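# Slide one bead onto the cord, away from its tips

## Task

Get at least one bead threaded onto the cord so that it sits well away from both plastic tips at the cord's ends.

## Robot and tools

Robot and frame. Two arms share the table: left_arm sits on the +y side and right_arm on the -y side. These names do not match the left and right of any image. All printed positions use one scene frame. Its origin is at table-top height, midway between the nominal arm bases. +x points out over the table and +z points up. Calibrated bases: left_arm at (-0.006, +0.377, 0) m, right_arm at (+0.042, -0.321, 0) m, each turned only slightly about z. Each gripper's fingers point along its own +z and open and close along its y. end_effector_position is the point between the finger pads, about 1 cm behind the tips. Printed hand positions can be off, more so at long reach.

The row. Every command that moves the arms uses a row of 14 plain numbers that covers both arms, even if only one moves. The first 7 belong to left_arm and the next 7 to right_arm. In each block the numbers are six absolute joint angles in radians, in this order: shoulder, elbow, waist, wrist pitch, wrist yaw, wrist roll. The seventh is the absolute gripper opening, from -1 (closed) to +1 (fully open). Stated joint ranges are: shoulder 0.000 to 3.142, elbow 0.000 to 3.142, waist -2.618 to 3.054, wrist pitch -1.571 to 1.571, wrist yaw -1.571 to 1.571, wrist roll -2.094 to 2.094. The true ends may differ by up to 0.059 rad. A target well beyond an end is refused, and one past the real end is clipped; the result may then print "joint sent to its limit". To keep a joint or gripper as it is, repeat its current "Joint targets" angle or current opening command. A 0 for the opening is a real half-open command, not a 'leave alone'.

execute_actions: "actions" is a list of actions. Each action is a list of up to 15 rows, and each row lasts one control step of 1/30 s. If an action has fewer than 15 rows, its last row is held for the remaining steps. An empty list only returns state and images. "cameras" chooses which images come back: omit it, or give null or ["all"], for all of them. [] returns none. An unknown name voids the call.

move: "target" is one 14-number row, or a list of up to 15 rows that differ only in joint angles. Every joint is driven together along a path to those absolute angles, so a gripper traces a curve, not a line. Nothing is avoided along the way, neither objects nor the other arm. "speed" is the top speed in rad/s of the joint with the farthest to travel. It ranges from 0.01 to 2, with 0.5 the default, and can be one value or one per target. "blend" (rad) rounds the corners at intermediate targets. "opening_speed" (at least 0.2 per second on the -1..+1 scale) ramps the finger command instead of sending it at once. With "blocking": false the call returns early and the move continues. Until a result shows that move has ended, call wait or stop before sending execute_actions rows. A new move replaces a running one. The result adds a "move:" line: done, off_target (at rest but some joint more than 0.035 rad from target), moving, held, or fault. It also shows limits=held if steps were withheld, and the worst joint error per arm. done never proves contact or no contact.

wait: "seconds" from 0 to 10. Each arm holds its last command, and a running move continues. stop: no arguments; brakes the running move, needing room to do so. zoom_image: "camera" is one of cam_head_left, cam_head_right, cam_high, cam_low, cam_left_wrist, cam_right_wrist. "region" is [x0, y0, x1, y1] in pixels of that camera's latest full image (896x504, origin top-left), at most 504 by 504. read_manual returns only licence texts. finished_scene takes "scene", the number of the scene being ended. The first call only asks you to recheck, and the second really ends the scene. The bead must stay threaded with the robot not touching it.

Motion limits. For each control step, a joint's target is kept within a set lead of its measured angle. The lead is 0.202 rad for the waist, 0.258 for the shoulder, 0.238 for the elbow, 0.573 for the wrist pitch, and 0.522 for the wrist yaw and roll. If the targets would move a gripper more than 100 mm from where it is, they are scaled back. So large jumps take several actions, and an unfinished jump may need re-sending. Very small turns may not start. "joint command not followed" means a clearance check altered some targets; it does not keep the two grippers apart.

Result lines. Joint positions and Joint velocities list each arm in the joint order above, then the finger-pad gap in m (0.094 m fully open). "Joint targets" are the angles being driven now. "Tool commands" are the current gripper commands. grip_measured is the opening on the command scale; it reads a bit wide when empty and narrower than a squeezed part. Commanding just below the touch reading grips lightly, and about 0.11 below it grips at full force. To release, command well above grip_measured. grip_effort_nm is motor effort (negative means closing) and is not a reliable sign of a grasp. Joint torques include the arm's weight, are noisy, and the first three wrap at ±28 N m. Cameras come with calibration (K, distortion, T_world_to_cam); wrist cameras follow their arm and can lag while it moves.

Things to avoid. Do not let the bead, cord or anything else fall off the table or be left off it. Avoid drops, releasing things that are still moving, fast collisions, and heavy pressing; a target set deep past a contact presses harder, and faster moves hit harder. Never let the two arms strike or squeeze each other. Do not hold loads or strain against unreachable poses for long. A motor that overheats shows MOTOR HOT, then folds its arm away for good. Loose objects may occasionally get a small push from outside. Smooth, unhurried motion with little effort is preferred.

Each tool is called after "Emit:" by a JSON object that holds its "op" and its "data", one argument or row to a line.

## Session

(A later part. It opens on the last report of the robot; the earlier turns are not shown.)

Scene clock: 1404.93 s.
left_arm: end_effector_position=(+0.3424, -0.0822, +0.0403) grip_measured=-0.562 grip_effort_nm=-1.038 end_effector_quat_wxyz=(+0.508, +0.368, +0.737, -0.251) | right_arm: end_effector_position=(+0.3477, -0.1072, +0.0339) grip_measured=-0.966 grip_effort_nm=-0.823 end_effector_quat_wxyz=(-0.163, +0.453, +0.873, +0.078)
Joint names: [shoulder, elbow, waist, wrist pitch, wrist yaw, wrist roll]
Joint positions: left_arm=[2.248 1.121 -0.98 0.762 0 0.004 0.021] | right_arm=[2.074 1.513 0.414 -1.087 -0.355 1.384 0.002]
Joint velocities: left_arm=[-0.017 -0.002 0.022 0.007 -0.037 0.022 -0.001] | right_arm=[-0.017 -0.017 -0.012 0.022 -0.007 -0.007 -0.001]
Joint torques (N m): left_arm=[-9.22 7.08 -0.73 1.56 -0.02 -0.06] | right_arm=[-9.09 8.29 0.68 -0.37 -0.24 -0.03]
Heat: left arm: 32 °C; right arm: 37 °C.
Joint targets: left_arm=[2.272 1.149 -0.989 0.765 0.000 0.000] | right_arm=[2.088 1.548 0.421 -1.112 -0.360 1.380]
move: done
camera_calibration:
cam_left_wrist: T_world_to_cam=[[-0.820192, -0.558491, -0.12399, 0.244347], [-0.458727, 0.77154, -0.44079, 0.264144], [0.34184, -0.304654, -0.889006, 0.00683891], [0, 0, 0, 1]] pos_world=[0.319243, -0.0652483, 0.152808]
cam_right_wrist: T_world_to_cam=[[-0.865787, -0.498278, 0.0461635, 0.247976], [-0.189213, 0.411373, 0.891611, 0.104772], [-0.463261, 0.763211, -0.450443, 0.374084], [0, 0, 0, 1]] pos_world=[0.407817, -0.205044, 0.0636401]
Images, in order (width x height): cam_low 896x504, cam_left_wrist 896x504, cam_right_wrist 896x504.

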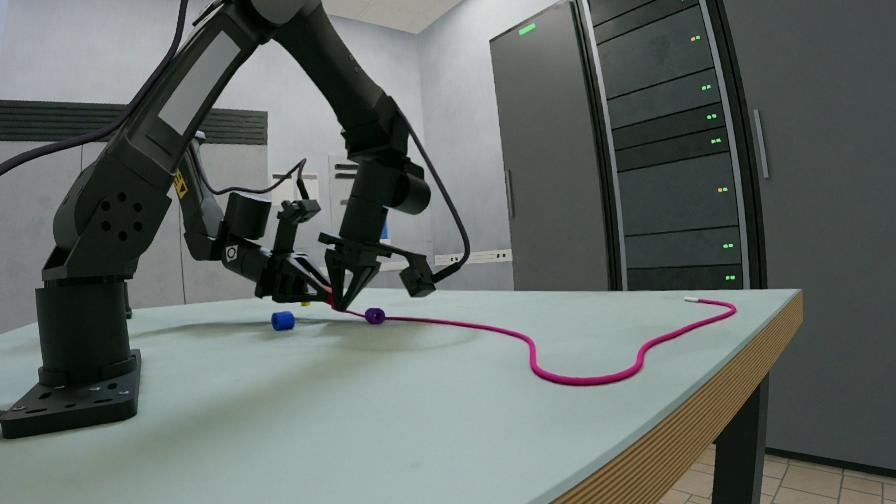

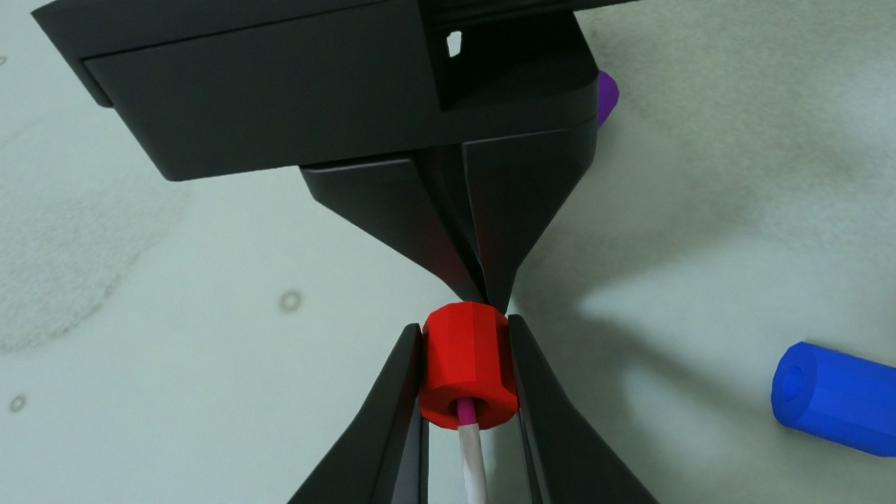

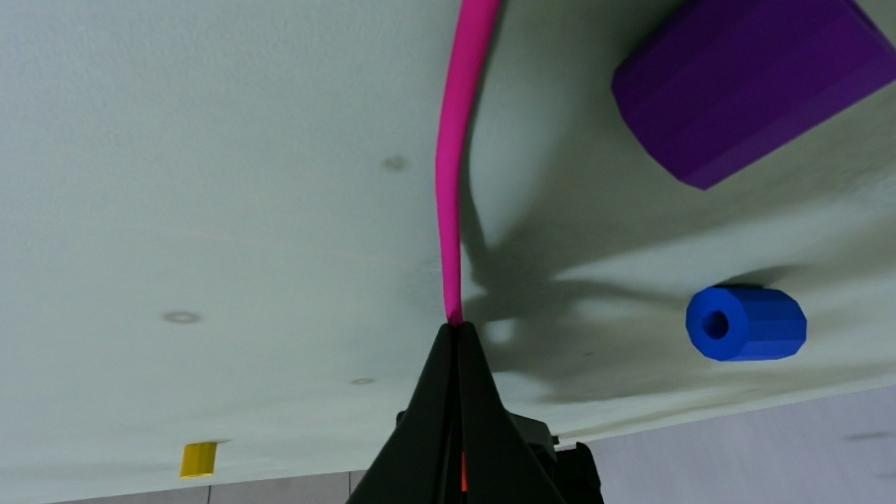

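Emit:
{"op": "move", "data": {
  "target": [2.272,1.149,-0.989,0.765,0,0,-0.65,2.088,1.548,0.421,-1.112,-0.360,1.38,-0.6],
  "opening_speed": 0.8,
  "cameras": []
}}

Emit:
{"op": "move", "data": {
  "target": [2.272,1.149,-0.989,0.765,0,0,-0.65,2.03,1.460,0.370,-1.018,-0.360,1.38,-0.6],
  "speed": 0.15,
  "cameras": ["cam_low","cam_left_wrist","cam_right_wrist"]
}}

Emit:
{"op": "zoom_image", "data": {
  "camera": "cam_low",
  "region": [280, 255, 380, 315]
}}

Emit:
{"op": "zoom_image", "data": {
  "camera": "cam_right_wrist",
  "region": [380, 230, 560, 450]
}}

Scene clock: 1415.23 s.
left_arm: end_effector_position=(+0.3424, -0.0822, +0.0403) grip_measured=-0.562 grip_effort_nm=-1.033 end_effector_quat_wxyz=(+0.508, +0.368, +0.737, -0.251) | right_arm: end_effector_position=(+0.3475, -0.1073, +0.0340) grip_measured=-0.603 grip_effort_nm=0.134 end_effector_quat_wxyz=(-0.163, +0.453, +0.873, +0.078)
Joint names: [shoulder, elbow, waist, wrist pitch, wrist yaw, wrist roll]
Joint positions: left_arm=[2.248 1.121 -0.98 0.762 0 0.004 0.021] | right_arm=[2.074 1.513 0.414 -1.088 -0.355 1.384 0.019]
Joint velocities: left_arm=[0.002 0.002 0.017 -0.022 -0.051 -0.037 -0.001] | right_arm=[-0.002 -0.012 0.002 0.007 0.022 0.022 -0.001]
Joint torques (N m): left_arm=[-9.24 7.09 -0.73 1.56 -0.01 -0.05] | right_arm=[-9.07 8.28 0.64 -0.39 -0.25 -0.04]
Heat: left arm: 31 °C; right arm: 35 °C.
Joint targets: left_arm=[2.272 1.149 -0.989 0.765 0.000 0.000] | right_arm=[2.088 1.548 0.421 -1.112 -0.360 1.380]
move: done
No camera images: "cameras" was empty.

Scene clock: 1416.43 s.
left_arm: end_effector_position=(+0.3424, -0.0822, +0.0403) grip_measured=-0.562 grip_effort_nm=-1.033 end_effector_quat_wxyz=(+0.508, +0.368, +0.737, -0.251) | right_arm: end_effector_position=(+0.3572, -0.1187, +0.0252) grip_measured=-0.603 grip_effort_nm=0.129 end_effector_quat_wxyz=(-0.155, +0.468, +0.865, +0.089)
Joint names: [shoulder, elbow, waist, wrist pitch, wrist yaw, wrist roll]
Joint positions: left_arm=[2.248 1.121 -0.98 0.762 0 0.004 0.021] | right_arm=[2.074 1.478 0.375 -1.032 -0.355 1.384 0.019]
Joint velocities: left_arm=[-0.017 -0.002 -0.007 -0.007 -0.022 -0.037 -0.001] | right_arm=[0.012 -0.007 0.012 0.007 0.037 -0.007 0.001]
Joint torques (N m): left_arm=[-9.24 7.08 -0.73 1.56 -0.02 -0.06] | right_arm=[-13.71 4.3 -0.44 0.05 -0.24 -0.03]
Heat: left arm: 31 °C; right arm: 35 °C.
Joint targets: left_arm=[2.272 1.149 -0.989 0.765 0.000 0.000] | right_arm=[2.030 1.460 0.370 -1.018 -0.360 1.380]
move: off_target (right_arm); right_arm: the shoulder is farthest, 0.044 rad from its target
camera_calibration:
cam_left_wrist: T_world_to_cam=[[-0.820192, -0.558491, -0.12399, 0.244347], [-0.458727, 0.77154, -0.44079, 0.264144], [0.34184, -0.304654, -0.889006, 0.00683891], [0, 0, 0, 1]] pos_world=[0.319243, -0.0652483, 0.152808]
cam_right_wrist: T_world_to_cam=[[-0.885159, -0.464495, 0.0271653, 0.262328], [-0.188716, 0.411764, 0.891536, 0.118961], [-0.4253, 0.784025, -0.452134, 0.372259], [0, 0, 0, 1]] pos_world=[0.412974, -0.218994, 0.0551263]
Images, in order (width x height): cam_low 896x504, cam_left_wrist 896x504, cam_right_wrist 896x504.

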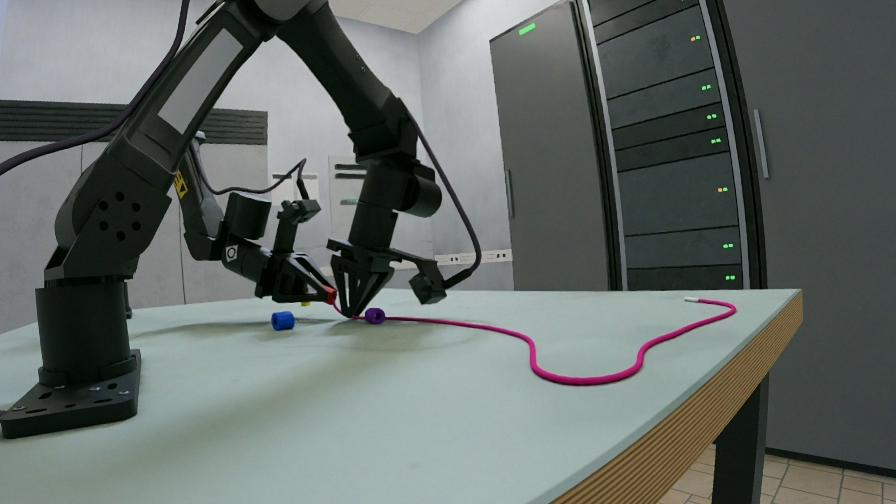

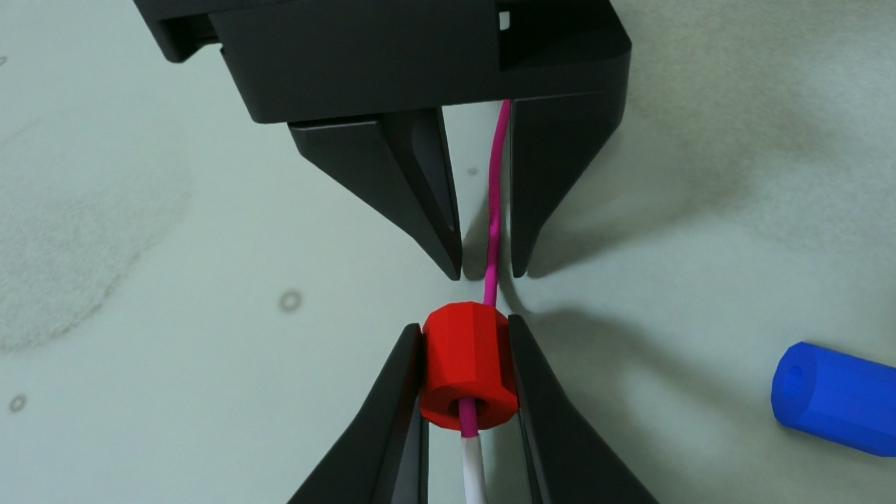

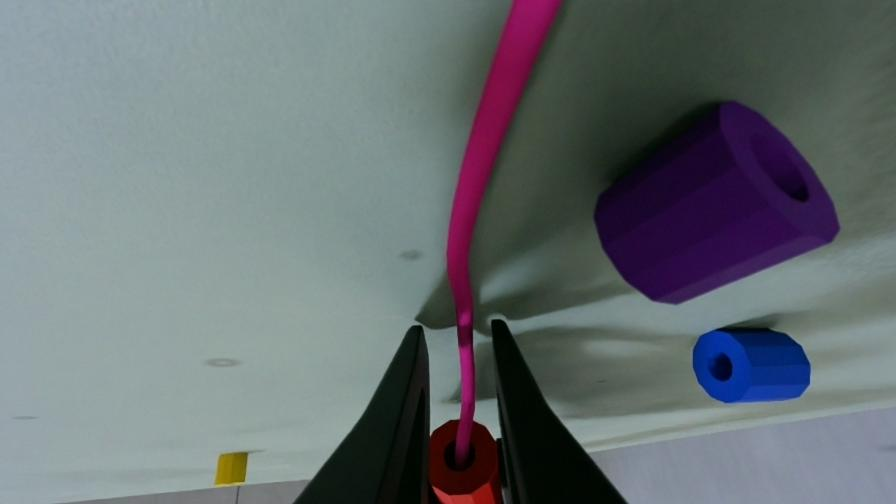

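Scaled by 5.040 from the camera's 896x504 image, which has a finer 1280x720 frame.

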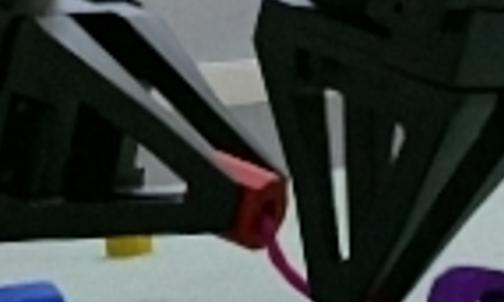

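Scaled by 2.291 from the camera's 896x504 image, which has a finer 1280x720 frame.

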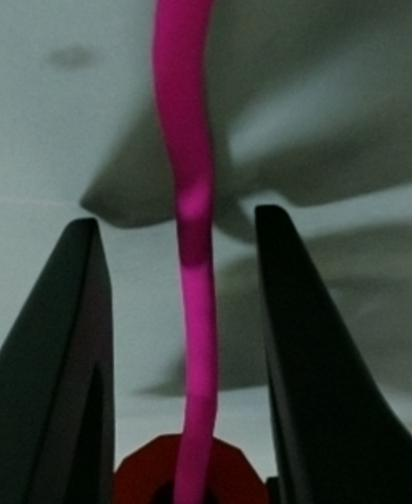

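Emit:
{"op": "move", "data": {
  "target": [2.272,1.149,-0.989,0.765,0,0,-0.65,2.03,1.460,0.370,-1.018,-0.360,1.38,-0.97],
  "opening_speed": 0.5,
  "cameras": []
}}

Emit:
{"op": "move", "data": {
  "target": [2.272,1.149,-0.989,0.765,0,0,-0.65,2.088,1.548,0.421,-1.112,-0.360,1.38,-0.97],
  "speed": 0.1,
  "cameras": ["cam_left_wrist","cam_right_wrist"]
}}

Emit:
{"op": "move", "data": {
  "target": [2.272,1.149,-0.989,0.765,0,0,-0.65,2.088,1.548,0.421,-1.112,-0.360,1.38,-0.6],
  "opening_speed": 0.8,
  "cameras": []
}}

Emit:
{"op": "move", "data": {
  "target": [2.272,1.149,-0.989,0.765,0,0,-0.65,2.03,1.460,0.370,-1.018,-0.360,1.38,-0.6],
  "speed": 0.15,
  "cameras": ["cam_low","cam_left_wrist","cam_right_wrist"]
}}

Emit:
{"op": "zoom_image", "data": {
  "camera": "cam_right_wrist",
  "region": [380, 230, 560, 450]
}}

Scene clock: 1428.40 s.
left_arm: end_effector_position=(+0.3424, -0.0822, +0.0403) grip_measured=-0.562 grip_effort_nm=-1.033 end_effector_quat_wxyz=(+0.508, +0.368, +0.737, -0.251) | right_arm: end_effector_position=(+0.3574, -0.1186, +0.0252) grip_measured=-0.966 grip_effort_nm=-0.569 end_effector_quat_wxyz=(-0.155, +0.468, +0.865, +0.089)
Joint names: [shoulder, elbow, waist, wrist pitch, wrist yaw, wrist roll]
Joint positions: left_arm=[2.248 1.121 -0.98 0.762 0 0.004 0.021] | right_arm=[2.074 1.478 0.375 -1.031 -0.355 1.384 0.002]
Joint velocities: left_arm=[-0.012 -0.002 0.012 0.007 -0.051 -0.007 0] | right_arm=[-0.012 0.002 0.022 -0.037 -0.066 -0.037 0.004]
Joint torques (N m): left_arm=[-9.24 7.06 -0.72 1.56 -0.02 -0.06] | right_arm=[-13.61 4.3 -0.43 0.04 -0.24 -0.01]
Heat: left arm: 31 °C; right arm: 37 °C.
Joint targets: left_arm=[2.272 1.149 -0.989 0.765 0.000 0.000] | right_arm=[2.030 1.460 0.370 -1.018 -0.360 1.380]
move: off_target (right_arm); right_arm: the shoulder is farthest, 0.044 rad from its target
No camera images: "cameras" was empty.

Scene clock: 1429.87 s.
left_arm: end_effector_position=(+0.3424, -0.0822, +0.0403) grip_measured=-0.562 grip_effort_nm=-1.033 end_effector_quat_wxyz=(+0.508, +0.368, +0.737, -0.251) | right_arm: end_effector_position=(+0.3476, -0.1071, +0.0339) grip_measured=-0.969 grip_effort_nm=-0.935 end_effector_quat_wxyz=(-0.163, +0.452, +0.873, +0.078)
Joint names: [shoulder, elbow, waist, wrist pitch, wrist yaw, wrist roll]
Joint positions: left_arm=[2.248 1.121 -0.98 0.762 0 0.004 0.021] | right_arm=[2.074 1.513 0.414 -1.087 -0.355 1.384 0.001]
Joint velocities: left_arm=[-0.002 -0.007 0.007 -0.081 0.051 -0.007 -0.001] | right_arm=[-0.007 -0.007 0.007 0.022 0.007 0.022 -0.001]
Joint torques (N m): left_arm=[-9.24 7.05 -0.73 1.56 -0.01 -0.06] | right_arm=[-9.16 8.27 0.62 -0.4 -0.23 -0.03]
Heat: left arm: 31 °C; right arm: 37 °C.
Joint targets: left_arm=[2.272 1.149 -0.989 0.765 0.000 0.000] | right_arm=[2.088 1.548 0.421 -1.112 -0.360 1.380]
move: done
camera_calibration:
cam_left_wrist: T_world_to_cam=[[-0.820192, -0.558491, -0.12399, 0.244347], [-0.458727, 0.77154, -0.44079, 0.264144], [0.34184, -0.304654, -0.889006, 0.00683891], [0, 0, 0, 1]] pos_world=[0.319243, -0.0652483, 0.152808]
cam_right_wrist: T_world_to_cam=[[-0.865597, -0.498608, 0.0461635, 0.247862], [-0.18937, 0.411301, 0.891611, 0.104755], [-0.463552, 0.763034, -0.450443, 0.374039], [0, 0, 0, 1]] pos_world=[0.407773, -0.204904, 0.0636401]
Images, in order (width x height): cam_left_wrist 896x504, cam_right_wrist 896x504.

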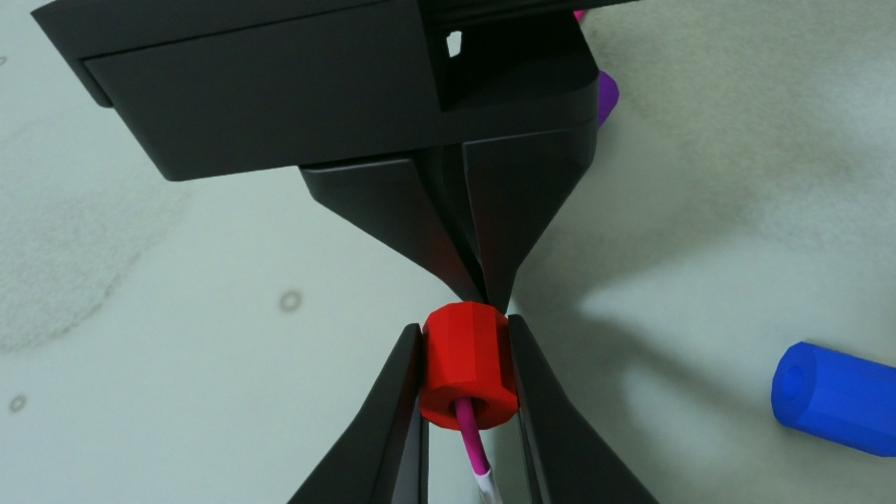

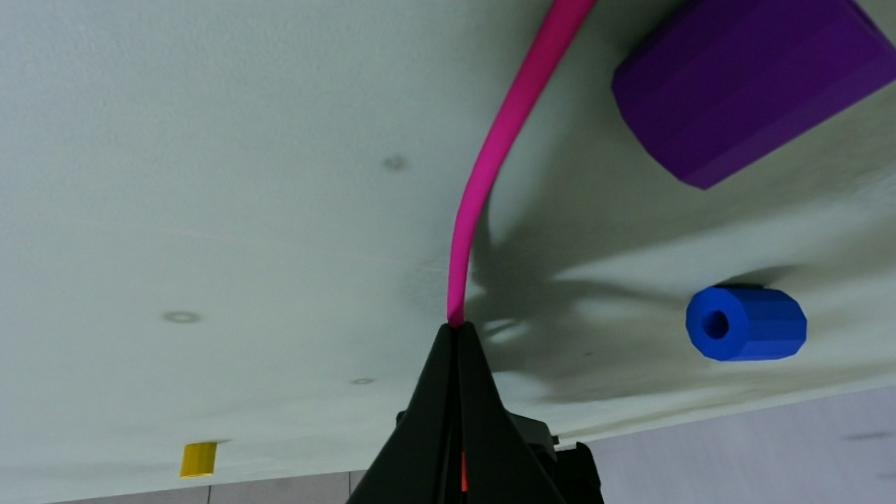

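Scene clock: 1430.53 s.
left_arm: end_effector_position=(+0.3424, -0.0822, +0.0403) grip_measured=-0.562 grip_effort_nm=-1.023 end_effector_quat_wxyz=(+0.508, +0.368, +0.737, -0.251) | right_arm: end_effector_position=(+0.3474, -0.1072, +0.0340) grip_measured=-0.603 grip_effort_nm=0.134 end_effector_quat_wxyz=(-0.163, +0.452, +0.873, +0.078)
Joint names: [shoulder, elbow, waist, wrist pitch, wrist yaw, wrist roll]
Joint positions: left_arm=[2.248 1.121 -0.98 0.762 0 0.004 0.021] | right_arm=[2.074 1.513 0.414 -1.088 -0.355 1.384 0.019]
Joint velocities: left_arm=[0.022 -0.002 0.007 -0.051 -0.066 0.081 -0.001] | right_arm=[-0.012 -0.017 -0.007 -0.007 -0.022 -0.125 0]
Joint torques (N m): left_arm=[-9.25 7.06 -0.73 1.56 -0.02 -0.05] | right_arm=[-9.07 8.23 0.62 -0.38 -0.25 -0.02]
Heat: left arm: 31 °C; right arm: 37 °C.
Joint targets: left_arm=[2.272 1.149 -0.989 0.765 0.000 0.000] | right_arm=[2.088 1.548 0.421 -1.112 -0.360 1.380]
move: done
No camera images: "cameras" was empty.

Scene clock: 1431.73 s.
left_arm: end_effector_position=(+0.3424, -0.0822, +0.0403) grip_measured=-0.562 grip_effort_nm=-1.028 end_effector_quat_wxyz=(+0.508, +0.368, +0.737, -0.251) | right_arm: end_effector_position=(+0.3572, -0.1185, +0.0252) grip_measured=-0.603 grip_effort_nm=0.134 end_effector_quat_wxyz=(-0.155, +0.468, +0.865, +0.089)
Joint names: [shoulder, elbow, waist, wrist pitch, wrist yaw, wrist roll]
Joint positions: left_arm=[2.248 1.121 -0.98 0.762 0 0.004 0.021] | right_arm=[2.074 1.478 0.375 -1.032 -0.355 1.384 0.019]
Joint velocities: left_arm=[-0.012 -0.012 -0.002 -0.022 0.022 0.007 0.001] | right_arm=[0.012 -0.012 0.012 -0.022 -0.11 0.007 -0.001]
Joint torques (N m): left_arm=[-9.25 7.06 -0.73 1.57 -0.02 -0.06] | right_arm=[-13.65 4.22 -0.49 0.07 -0.24 -0.03]
Heat: left arm: 31 °C; right arm: 37 °C.
Joint targets: left_arm=[2.272 1.149 -0.989 0.765 0.000 0.000] | right_arm=[2.030 1.460 0.370 -1.018 -0.360 1.380]
move: off_target (right_arm); right_arm: the shoulder is farthest, 0.044 rad from its target
camera_calibration:
cam_left_wrist: T_world_to_cam=[[-0.820192, -0.558491, -0.12399, 0.244347], [-0.458727, 0.77154, -0.44079, 0.264144], [0.34184, -0.304654, -0.889006, 0.00683891], [0, 0, 0, 1]] pos_world=[0.319243, -0.0652483, 0.152808]
cam_right_wrist: T_world_to_cam=[[-0.884982, -0.464833, 0.0271653, 0.262212], [-0.188873, 0.411692, 0.891536, 0.118945], [-0.425599, 0.783863, -0.452134, 0.372219], [0, 0, 0, 1]] pos_world=[0.412935, -0.218852, 0.0551263]
Images, in order (width x height): cam_low 896x504, cam_left_wrist 896x504, cam_right_wrist 896x504.

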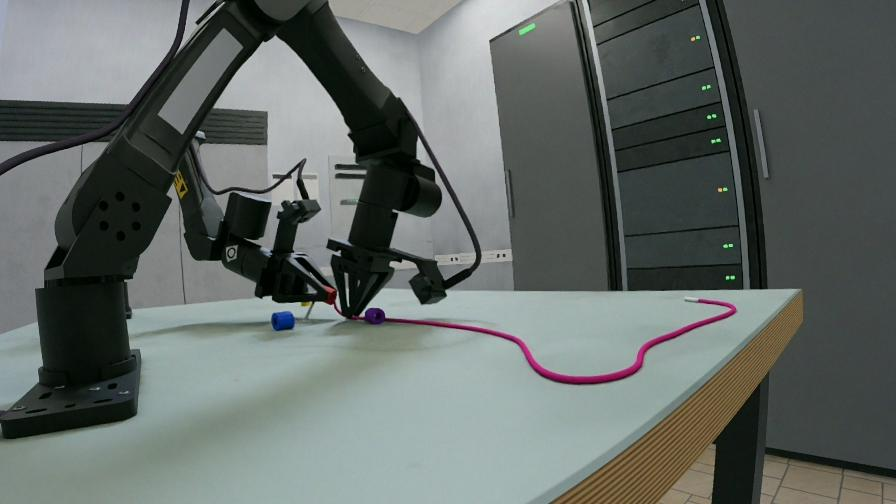

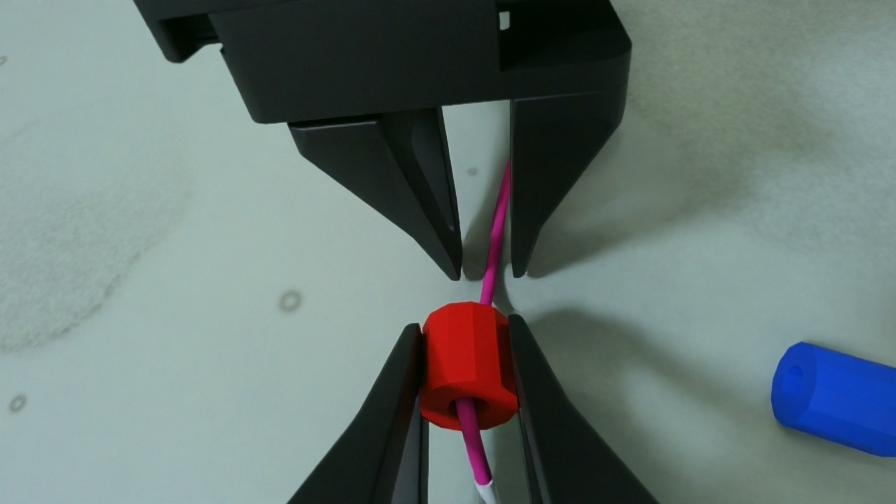

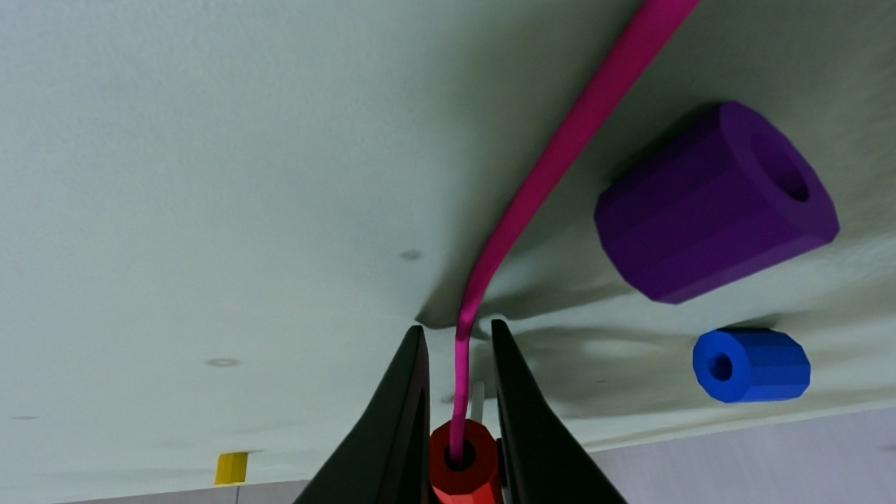

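Scaled by 2.291 from the camera's 896x504 image, which has a finer 1280x720 frame.

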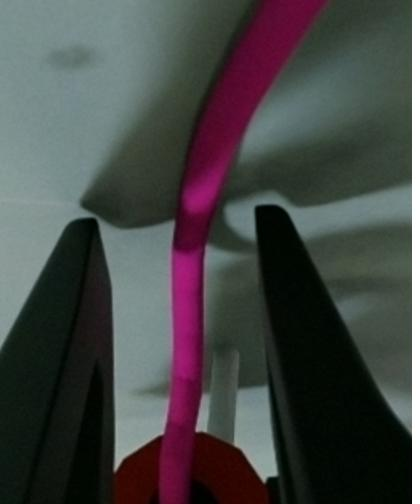

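Emit:
{"op": "move", "data": {
  "target": [2.272,1.149,-0.989,0.765,0,0,-0.65,2.03,1.460,0.370,-1.018,-0.360,1.38,-0.97],
  "opening_speed": 0.5,
  "cameras": []
}}

Emit:
{"op": "move", "data": {
  "target": [2.272,1.149,-0.989,0.765,0,0,-0.65,2.088,1.548,0.421,-1.112,-0.360,1.38,-0.97],
  "speed": 0.1,
  "cameras": []
}}

Emit:
{"op": "move", "data": {
  "target": [2.272,1.149,-0.989,0.765,0,0,-0.65,2.088,1.548,0.421,-1.112,-0.360,1.38,-0.6],
  "opening_speed": 0.8,
  "cameras": []
}}

Emit:
{"op": "move", "data": {
  "target": [2.272,1.149,-0.989,0.765,0,0,-0.65,2.03,1.460,0.370,-1.018,-0.360,1.38,-0.6],
  "speed": 0.15,
  "cameras": ["cam_low","cam_left_wrist","cam_right_wrist"]
}}

Scene clock: 1444.67 s.
left_arm: end_effector_position=(+0.3424, -0.0822, +0.0403) grip_measured=-0.562 grip_effort_nm=-1.023 end_effector_quat_wxyz=(+0.508, +0.368, +0.737, -0.251) | right_arm: end_effector_position=(+0.3578, -0.1179, +0.0273) grip_measured=-0.967 grip_effort_nm=-0.183 end_effector_quat_wxyz=(-0.154, +0.467, +0.866, +0.092)
Joint names: [shoulder, elbow, waist, wrist pitch, wrist yaw, wrist roll]
Joint positions: left_arm=[2.248 1.121 -0.98 0.762 0 0.004 0.021] | right_arm=[2.068 1.478 0.375 -1.031 -0.358 1.384 0.002]
Joint velocities: left_arm=[-0.002 -0.007 -0.002 -0.022 -0.066 0.022 0] | right_arm=[-0.007 -0.012 -0.002 0.022 0.007 -0.022 0.001]
Joint torques (N m): left_arm=[-9.25 7.06 -0.73 1.56 -0.01 -0.06] | right_arm=[-13.16 4.37 -0.38 0.05 -0.2 -0.03]
Heat: left arm: 31 °C; right arm: 38 °C.
Joint targets: left_arm=[2.272 1.149 -0.989 0.765 0.000 0.000] | right_arm=[2.030 1.460 0.370 -1.018 -0.360 1.380]
move: off_target (right_arm); right_arm: the shoulder is farthest, 0.038 rad from its target
No camera images: "cameras" was empty.

Scene clock: 1446.13 s.
left_arm: end_effector_position=(+0.3424, -0.0822, +0.0403) grip_measured=-0.562 grip_effort_nm=-1.033 end_effector_quat_wxyz=(+0.508, +0.368, +0.737, -0.251) | right_arm: end_effector_position=(+0.3479, -0.1065, +0.0362) grip_measured=-0.967 grip_effort_nm=-0.183 end_effector_quat_wxyz=(-0.162, +0.452, +0.874, +0.081)
Joint names: [shoulder, elbow, waist, wrist pitch, wrist yaw, wrist roll]
Joint positions: left_arm=[2.248 1.121 -0.98 0.762 0 0.004 0.021] | right_arm=[2.068 1.513 0.414 -1.087 -0.358 1.384 0.002]
Joint velocities: left_arm=[0.002 -0.012 -0.007 0.022 -0.037 0.037 0] | right_arm=[-0.002 -0.002 0.007 -0.037 -0.007 -0.007 0]
Joint torques (N m): left_arm=[-9.24 7.08 -0.75 1.56 -0.01 -0.05] | right_arm=[-8.68 8.32 0.61 -0.38 -0.22 -0.01]
Heat: left arm: 31 °C; right arm: 38 °C.
Joint targets: left_arm=[2.272 1.149 -0.989 0.765 0.000 0.000] | right_arm=[2.088 1.548 0.421 -1.112 -0.360 1.380]
move: done
No camera images: "cameras" was empty.

Scene clock: 1446.83 s.
left_arm: end_effector_position=(+0.3424, -0.0822, +0.0403) grip_measured=-0.562 grip_effort_nm=-1.038 end_effector_quat_wxyz=(+0.508, +0.368, +0.737, -0.251) | right_arm: end_effector_position=(+0.3478, -0.1066, +0.0362) grip_measured=-0.603 grip_effort_nm=0.139 end_effector_quat_wxyz=(-0.162, +0.452, +0.873, +0.081)
Joint names: [shoulder, elbow, waist, wrist pitch, wrist yaw, wrist roll]
Joint positions: left_arm=[2.248 1.121 -0.98 0.762 0 0.004 0.021] | right_arm=[2.068 1.513 0.414 -1.088 -0.358 1.384 0.019]
Joint velocities: left_arm=[-0.002 0.007 -0.007 0.037 -0.022 -0.022 0.001] | right_arm=[0.007 -0.002 -0.012 0.037 -0.037 0.007 -0.002]
Joint torques (N m): left_arm=[-9.22 7.08 -0.72 1.56 -0.01 -0.05] | right_arm=[-8.72 8.35 0.54 -0.37 -0.21 -0.02]
Heat: left arm: 31 °C; right arm: 38 °C.
Joint targets: left_arm=[2.272 1.149 -0.989 0.765 0.000 0.000] | right_arm=[2.088 1.548 0.421 -1.112 -0.360 1.380]
move: done
No camera images: "cameras" was empty.

Scene clock: 1448.03 s.
left_arm: end_effector_position=(+0.3424, -0.0822, +0.0403) grip_measured=-0.562 grip_effort_nm=-1.033 end_effector_quat_wxyz=(+0.508, +0.368, +0.737, -0.251) | right_arm: end_effector_position=(+0.3575, -0.1181, +0.0273) grip_measured=-0.603 grip_effort_nm=0.134 end_effector_quat_wxyz=(-0.155, +0.468, +0.865, +0.092)
Joint names: [shoulder, elbow, waist, wrist pitch, wrist yaw, wrist roll]
Joint positions: left_arm=[2.248 1.121 -0.98 0.762 0 0.004 0.021] | right_arm=[2.068 1.478 0.375 -1.033 -0.358 1.384 0.019]
Joint velocities: left_arm=[0.002 0.007 -0.012 -0.007 -0.066 -0.022 0] | right_arm=[-0.007 0.002 -0.007 -0.007 -0.081 0.022 0]
Joint torques (N m): left_arm=[-9.24 7.06 -0.72 1.56 -0.02 -0.06] | right_arm=[-13.15 4.29 -0.49 0.05 -0.21 -0.01]
Heat: left arm: 31 °C; right arm: 37 °C.
Joint targets: left_arm=[2.272 1.149 -0.989 0.765 0.000 0.000] | right_arm=[2.030 1.460 0.370 -1.018 -0.360 1.380]
move: off_target (right_arm); right_arm: the shoulder is farthest, 0.038 rad from its target
camera_calibration:
cam_left_wrist: T_world_to_cam=[[-0.820192, -0.558491, -0.12399, 0.244347], [-0.458727, 0.77154, -0.44079, 0.264144], [0.34184, -0.304654, -0.889006, 0.00683891], [0, 0, 0, 1]] pos_world=[0.319243, -0.0652483, 0.152808]
cam_right_wrist: T_world_to_cam=[[-0.885315, -0.464487, 0.0216591, 0.262953], [-0.19225, 0.408046, 0.89249, 0.117675], [-0.423388, 0.785971, -0.450547, 0.372432], [0, 0, 0, 1]] pos_world=[0.413103, -0.218599, 0.0570793]
Images, in order (width x height): cam_low 896x504, cam_left_wrist 896x504, cam_right_wrist 896x504.

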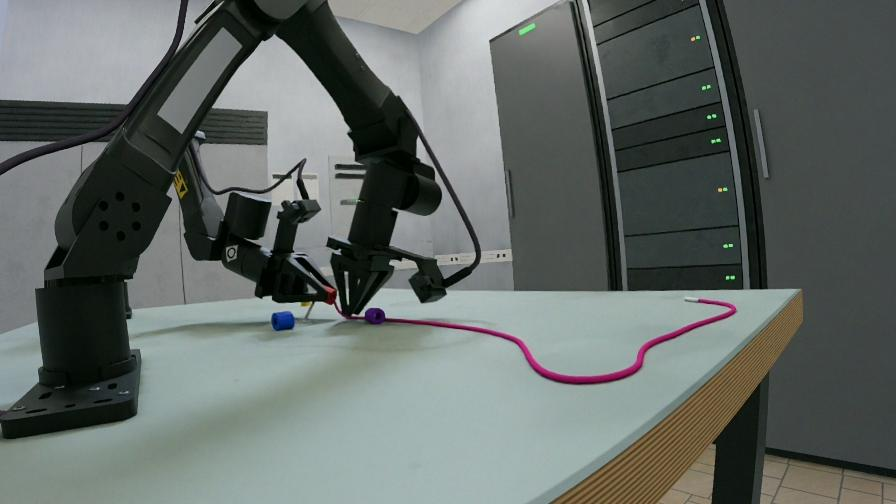

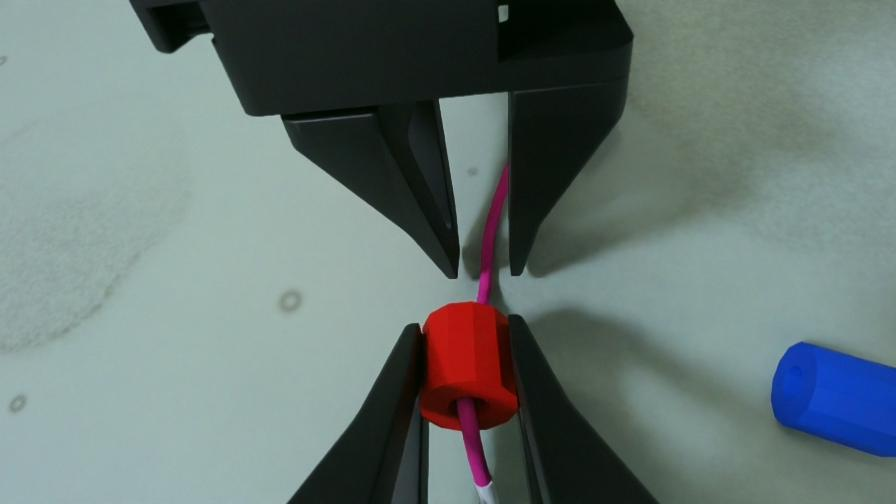

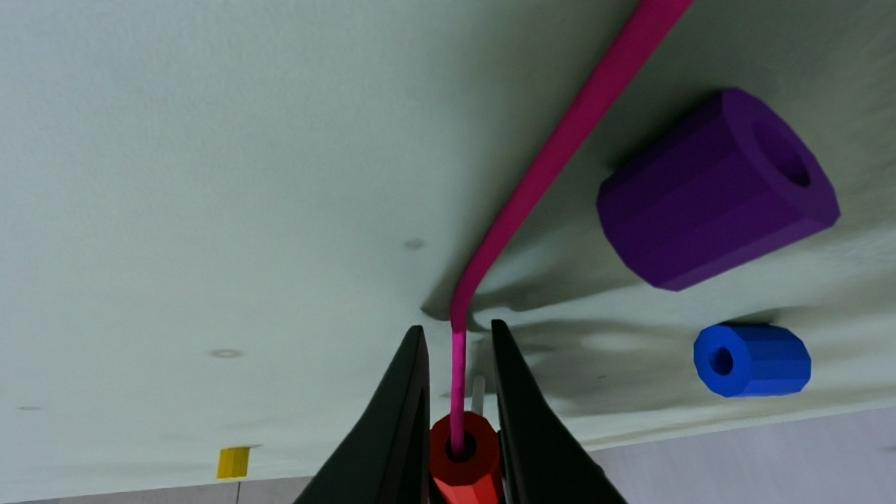

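Emit:
{"op": "move", "data": {
  "target": [2.272,1.149,-0.989,0.765,0,0,-0.65,2.03,1.445,0.368,-1.003,-0.360,1.38,-0.6],
  "speed": 0.1,
  "cameras": []
}}

Emit:
{"op": "move", "data": {
  "target": [2.272,1.149,-0.989,0.765,0,0,-0.65,2.03,1.445,0.368,-1.003,-0.360,1.38,-0.97],
  "opening_speed": 0.4,
  "cameras": ["cam_low","cam_right_wrist"]
}}

Emit:
{"op": "zoom_image", "data": {
  "camera": "cam_low",
  "region": [280, 265, 380, 335]
}}

Emit:
{"op": "zoom_image", "data": {
  "camera": "cam_right_wrist",
  "region": [380, 230, 560, 450]
}}

Scene clock: 1458.00 s.
left_arm: end_effector_position=(+0.3424, -0.0822, +0.0403) grip_measured=-0.562 grip_effort_nm=-1.033 end_effector_quat_wxyz=(+0.508, +0.368, +0.737, -0.251) | right_arm: end_effector_position=(+0.3566, -0.1185, +0.0240) grip_measured=-0.603 grip_effort_nm=0.134 end_effector_quat_wxyz=(-0.154, +0.468, +0.866, +0.092)
Joint names: [shoulder, elbow, waist, wrist pitch, wrist yaw, wrist roll]
Joint positions: left_arm=[2.248 1.121 -0.98 0.762 0 0.004 0.021] | right_arm=[2.068 1.463 0.375 -1.017 -0.358 1.384 0.019]
Joint velocities: left_arm=[-0.002 -0.002 0.002 -0.037 0.066 0.007 0] | right_arm=[-0.002 0.002 -0.007 0.022 -0.037 -0.051 -0.001]
Joint torques (N m): left_arm=[-9.25 7.06 -0.72 1.56 -0.01 -0.05] | right_arm=[-13.14 4.16 -0.64 0.07 -0.23 -0.02]
Heat: left arm: 31 °C; right arm: 38 °C.
Joint targets: left_arm=[2.272 1.149 -0.989 0.765 0.000 0.000] | right_arm=[2.030 1.445 0.368 -1.003 -0.360 1.380]
move: off_target (right_arm); right_arm: the shoulder is farthest, 0.038 rad from its target
No camera images: "cameras" was empty.

Scene clock: 1459.23 s.
left_arm: end_effector_position=(+0.3424, -0.0822, +0.0403) grip_measured=-0.562 grip_effort_nm=-1.033 end_effector_quat_wxyz=(+0.508, +0.368, +0.737, -0.251) | right_arm: end_effector_position=(+0.3566, -0.1179, +0.0242) grip_measured=-0.968 grip_effort_nm=-0.857 end_effector_quat_wxyz=(-0.155, +0.467, +0.865, +0.093)
Joint names: [shoulder, elbow, waist, wrist pitch, wrist yaw, wrist roll]
Joint positions: left_arm=[2.248 1.121 -0.98 0.762 0 0.004 0.021] | right_arm=[2.068 1.463 0.375 -1.016 -0.361 1.384 0.001]
Joint velocities: left_arm=[-0.012 -0.022 -0.007 -0.022 -0.007 0.051 0.001] | right_arm=[0.002 -0.012 -0.017 -0.051 0.11 -0.037 -0.003]
Joint torques (N m): left_arm=[-9.25 7.06 -0.73 1.56 -0.01 -0.06] | right_arm=[-13.12 4.19 -0.59 0.05 -0.17 -0.03]
Heat: left arm: 31 °C; right arm: 38 °C.
Joint targets: left_arm=[2.272 1.149 -0.989 0.765 0.000 0.000] | right_arm=[2.030 1.445 0.368 -1.003 -0.360 1.380]
move: off_target (right_arm); right_arm: the shoulder is farthest, 0.038 rad from its target
camera_calibration:
cam_right_wrist: T_world_to_cam=[[-0.885405, -0.464412, 0.0194816, 0.262382], [-0.192547, 0.404595, 0.893996, 0.119872], [-0.423065, 0.787797, -0.447651, 0.370472], [0, 0, 0, 1]] pos_world=[0.412129, -0.218503, 0.0535658]
Images, in order (width x height): cam_low 896x504, cam_right_wrist 896x504.

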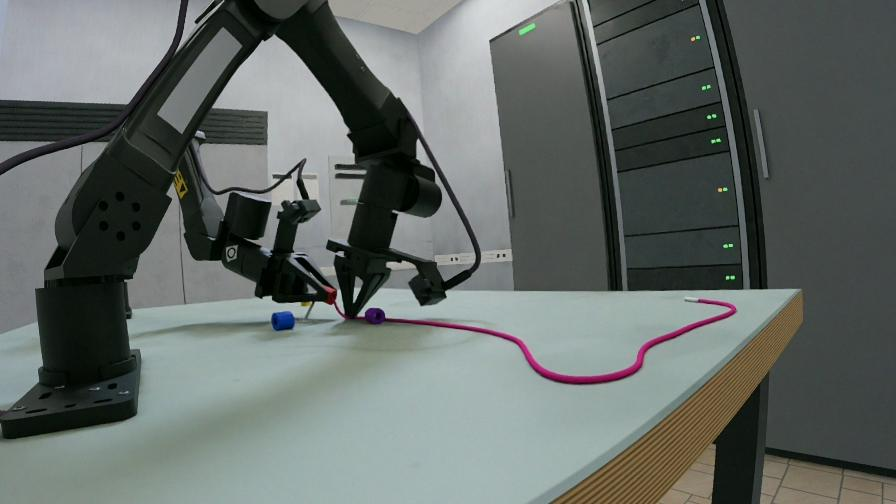

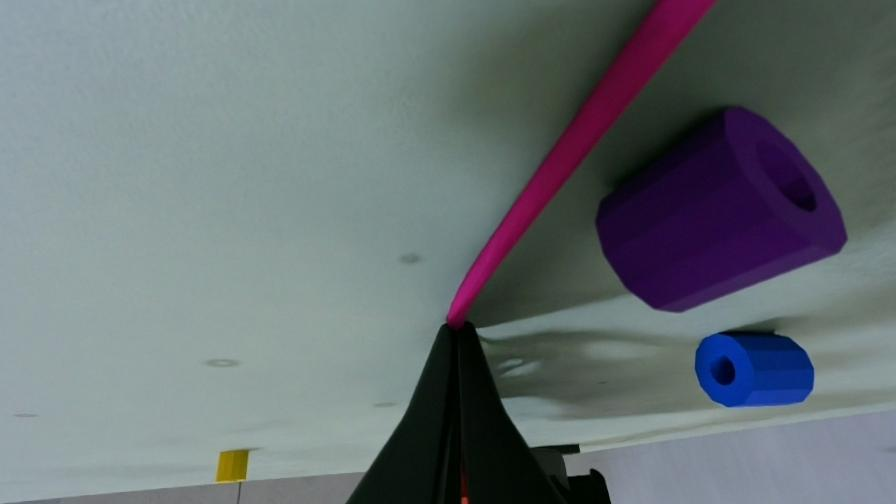

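Scaled by 5.040 from the camera's 896x504 image, which has a finer 1280x720 frame.

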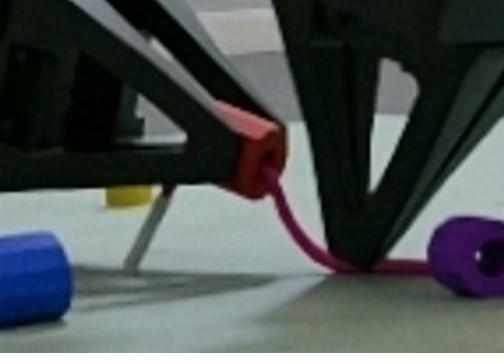

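Scaled by 2.291 from the camera's 896x504 image, which has a finer 1280x720 frame.

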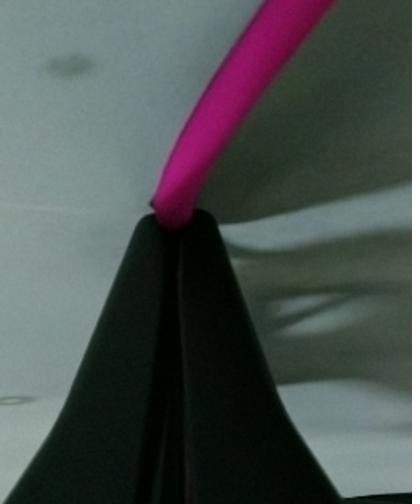

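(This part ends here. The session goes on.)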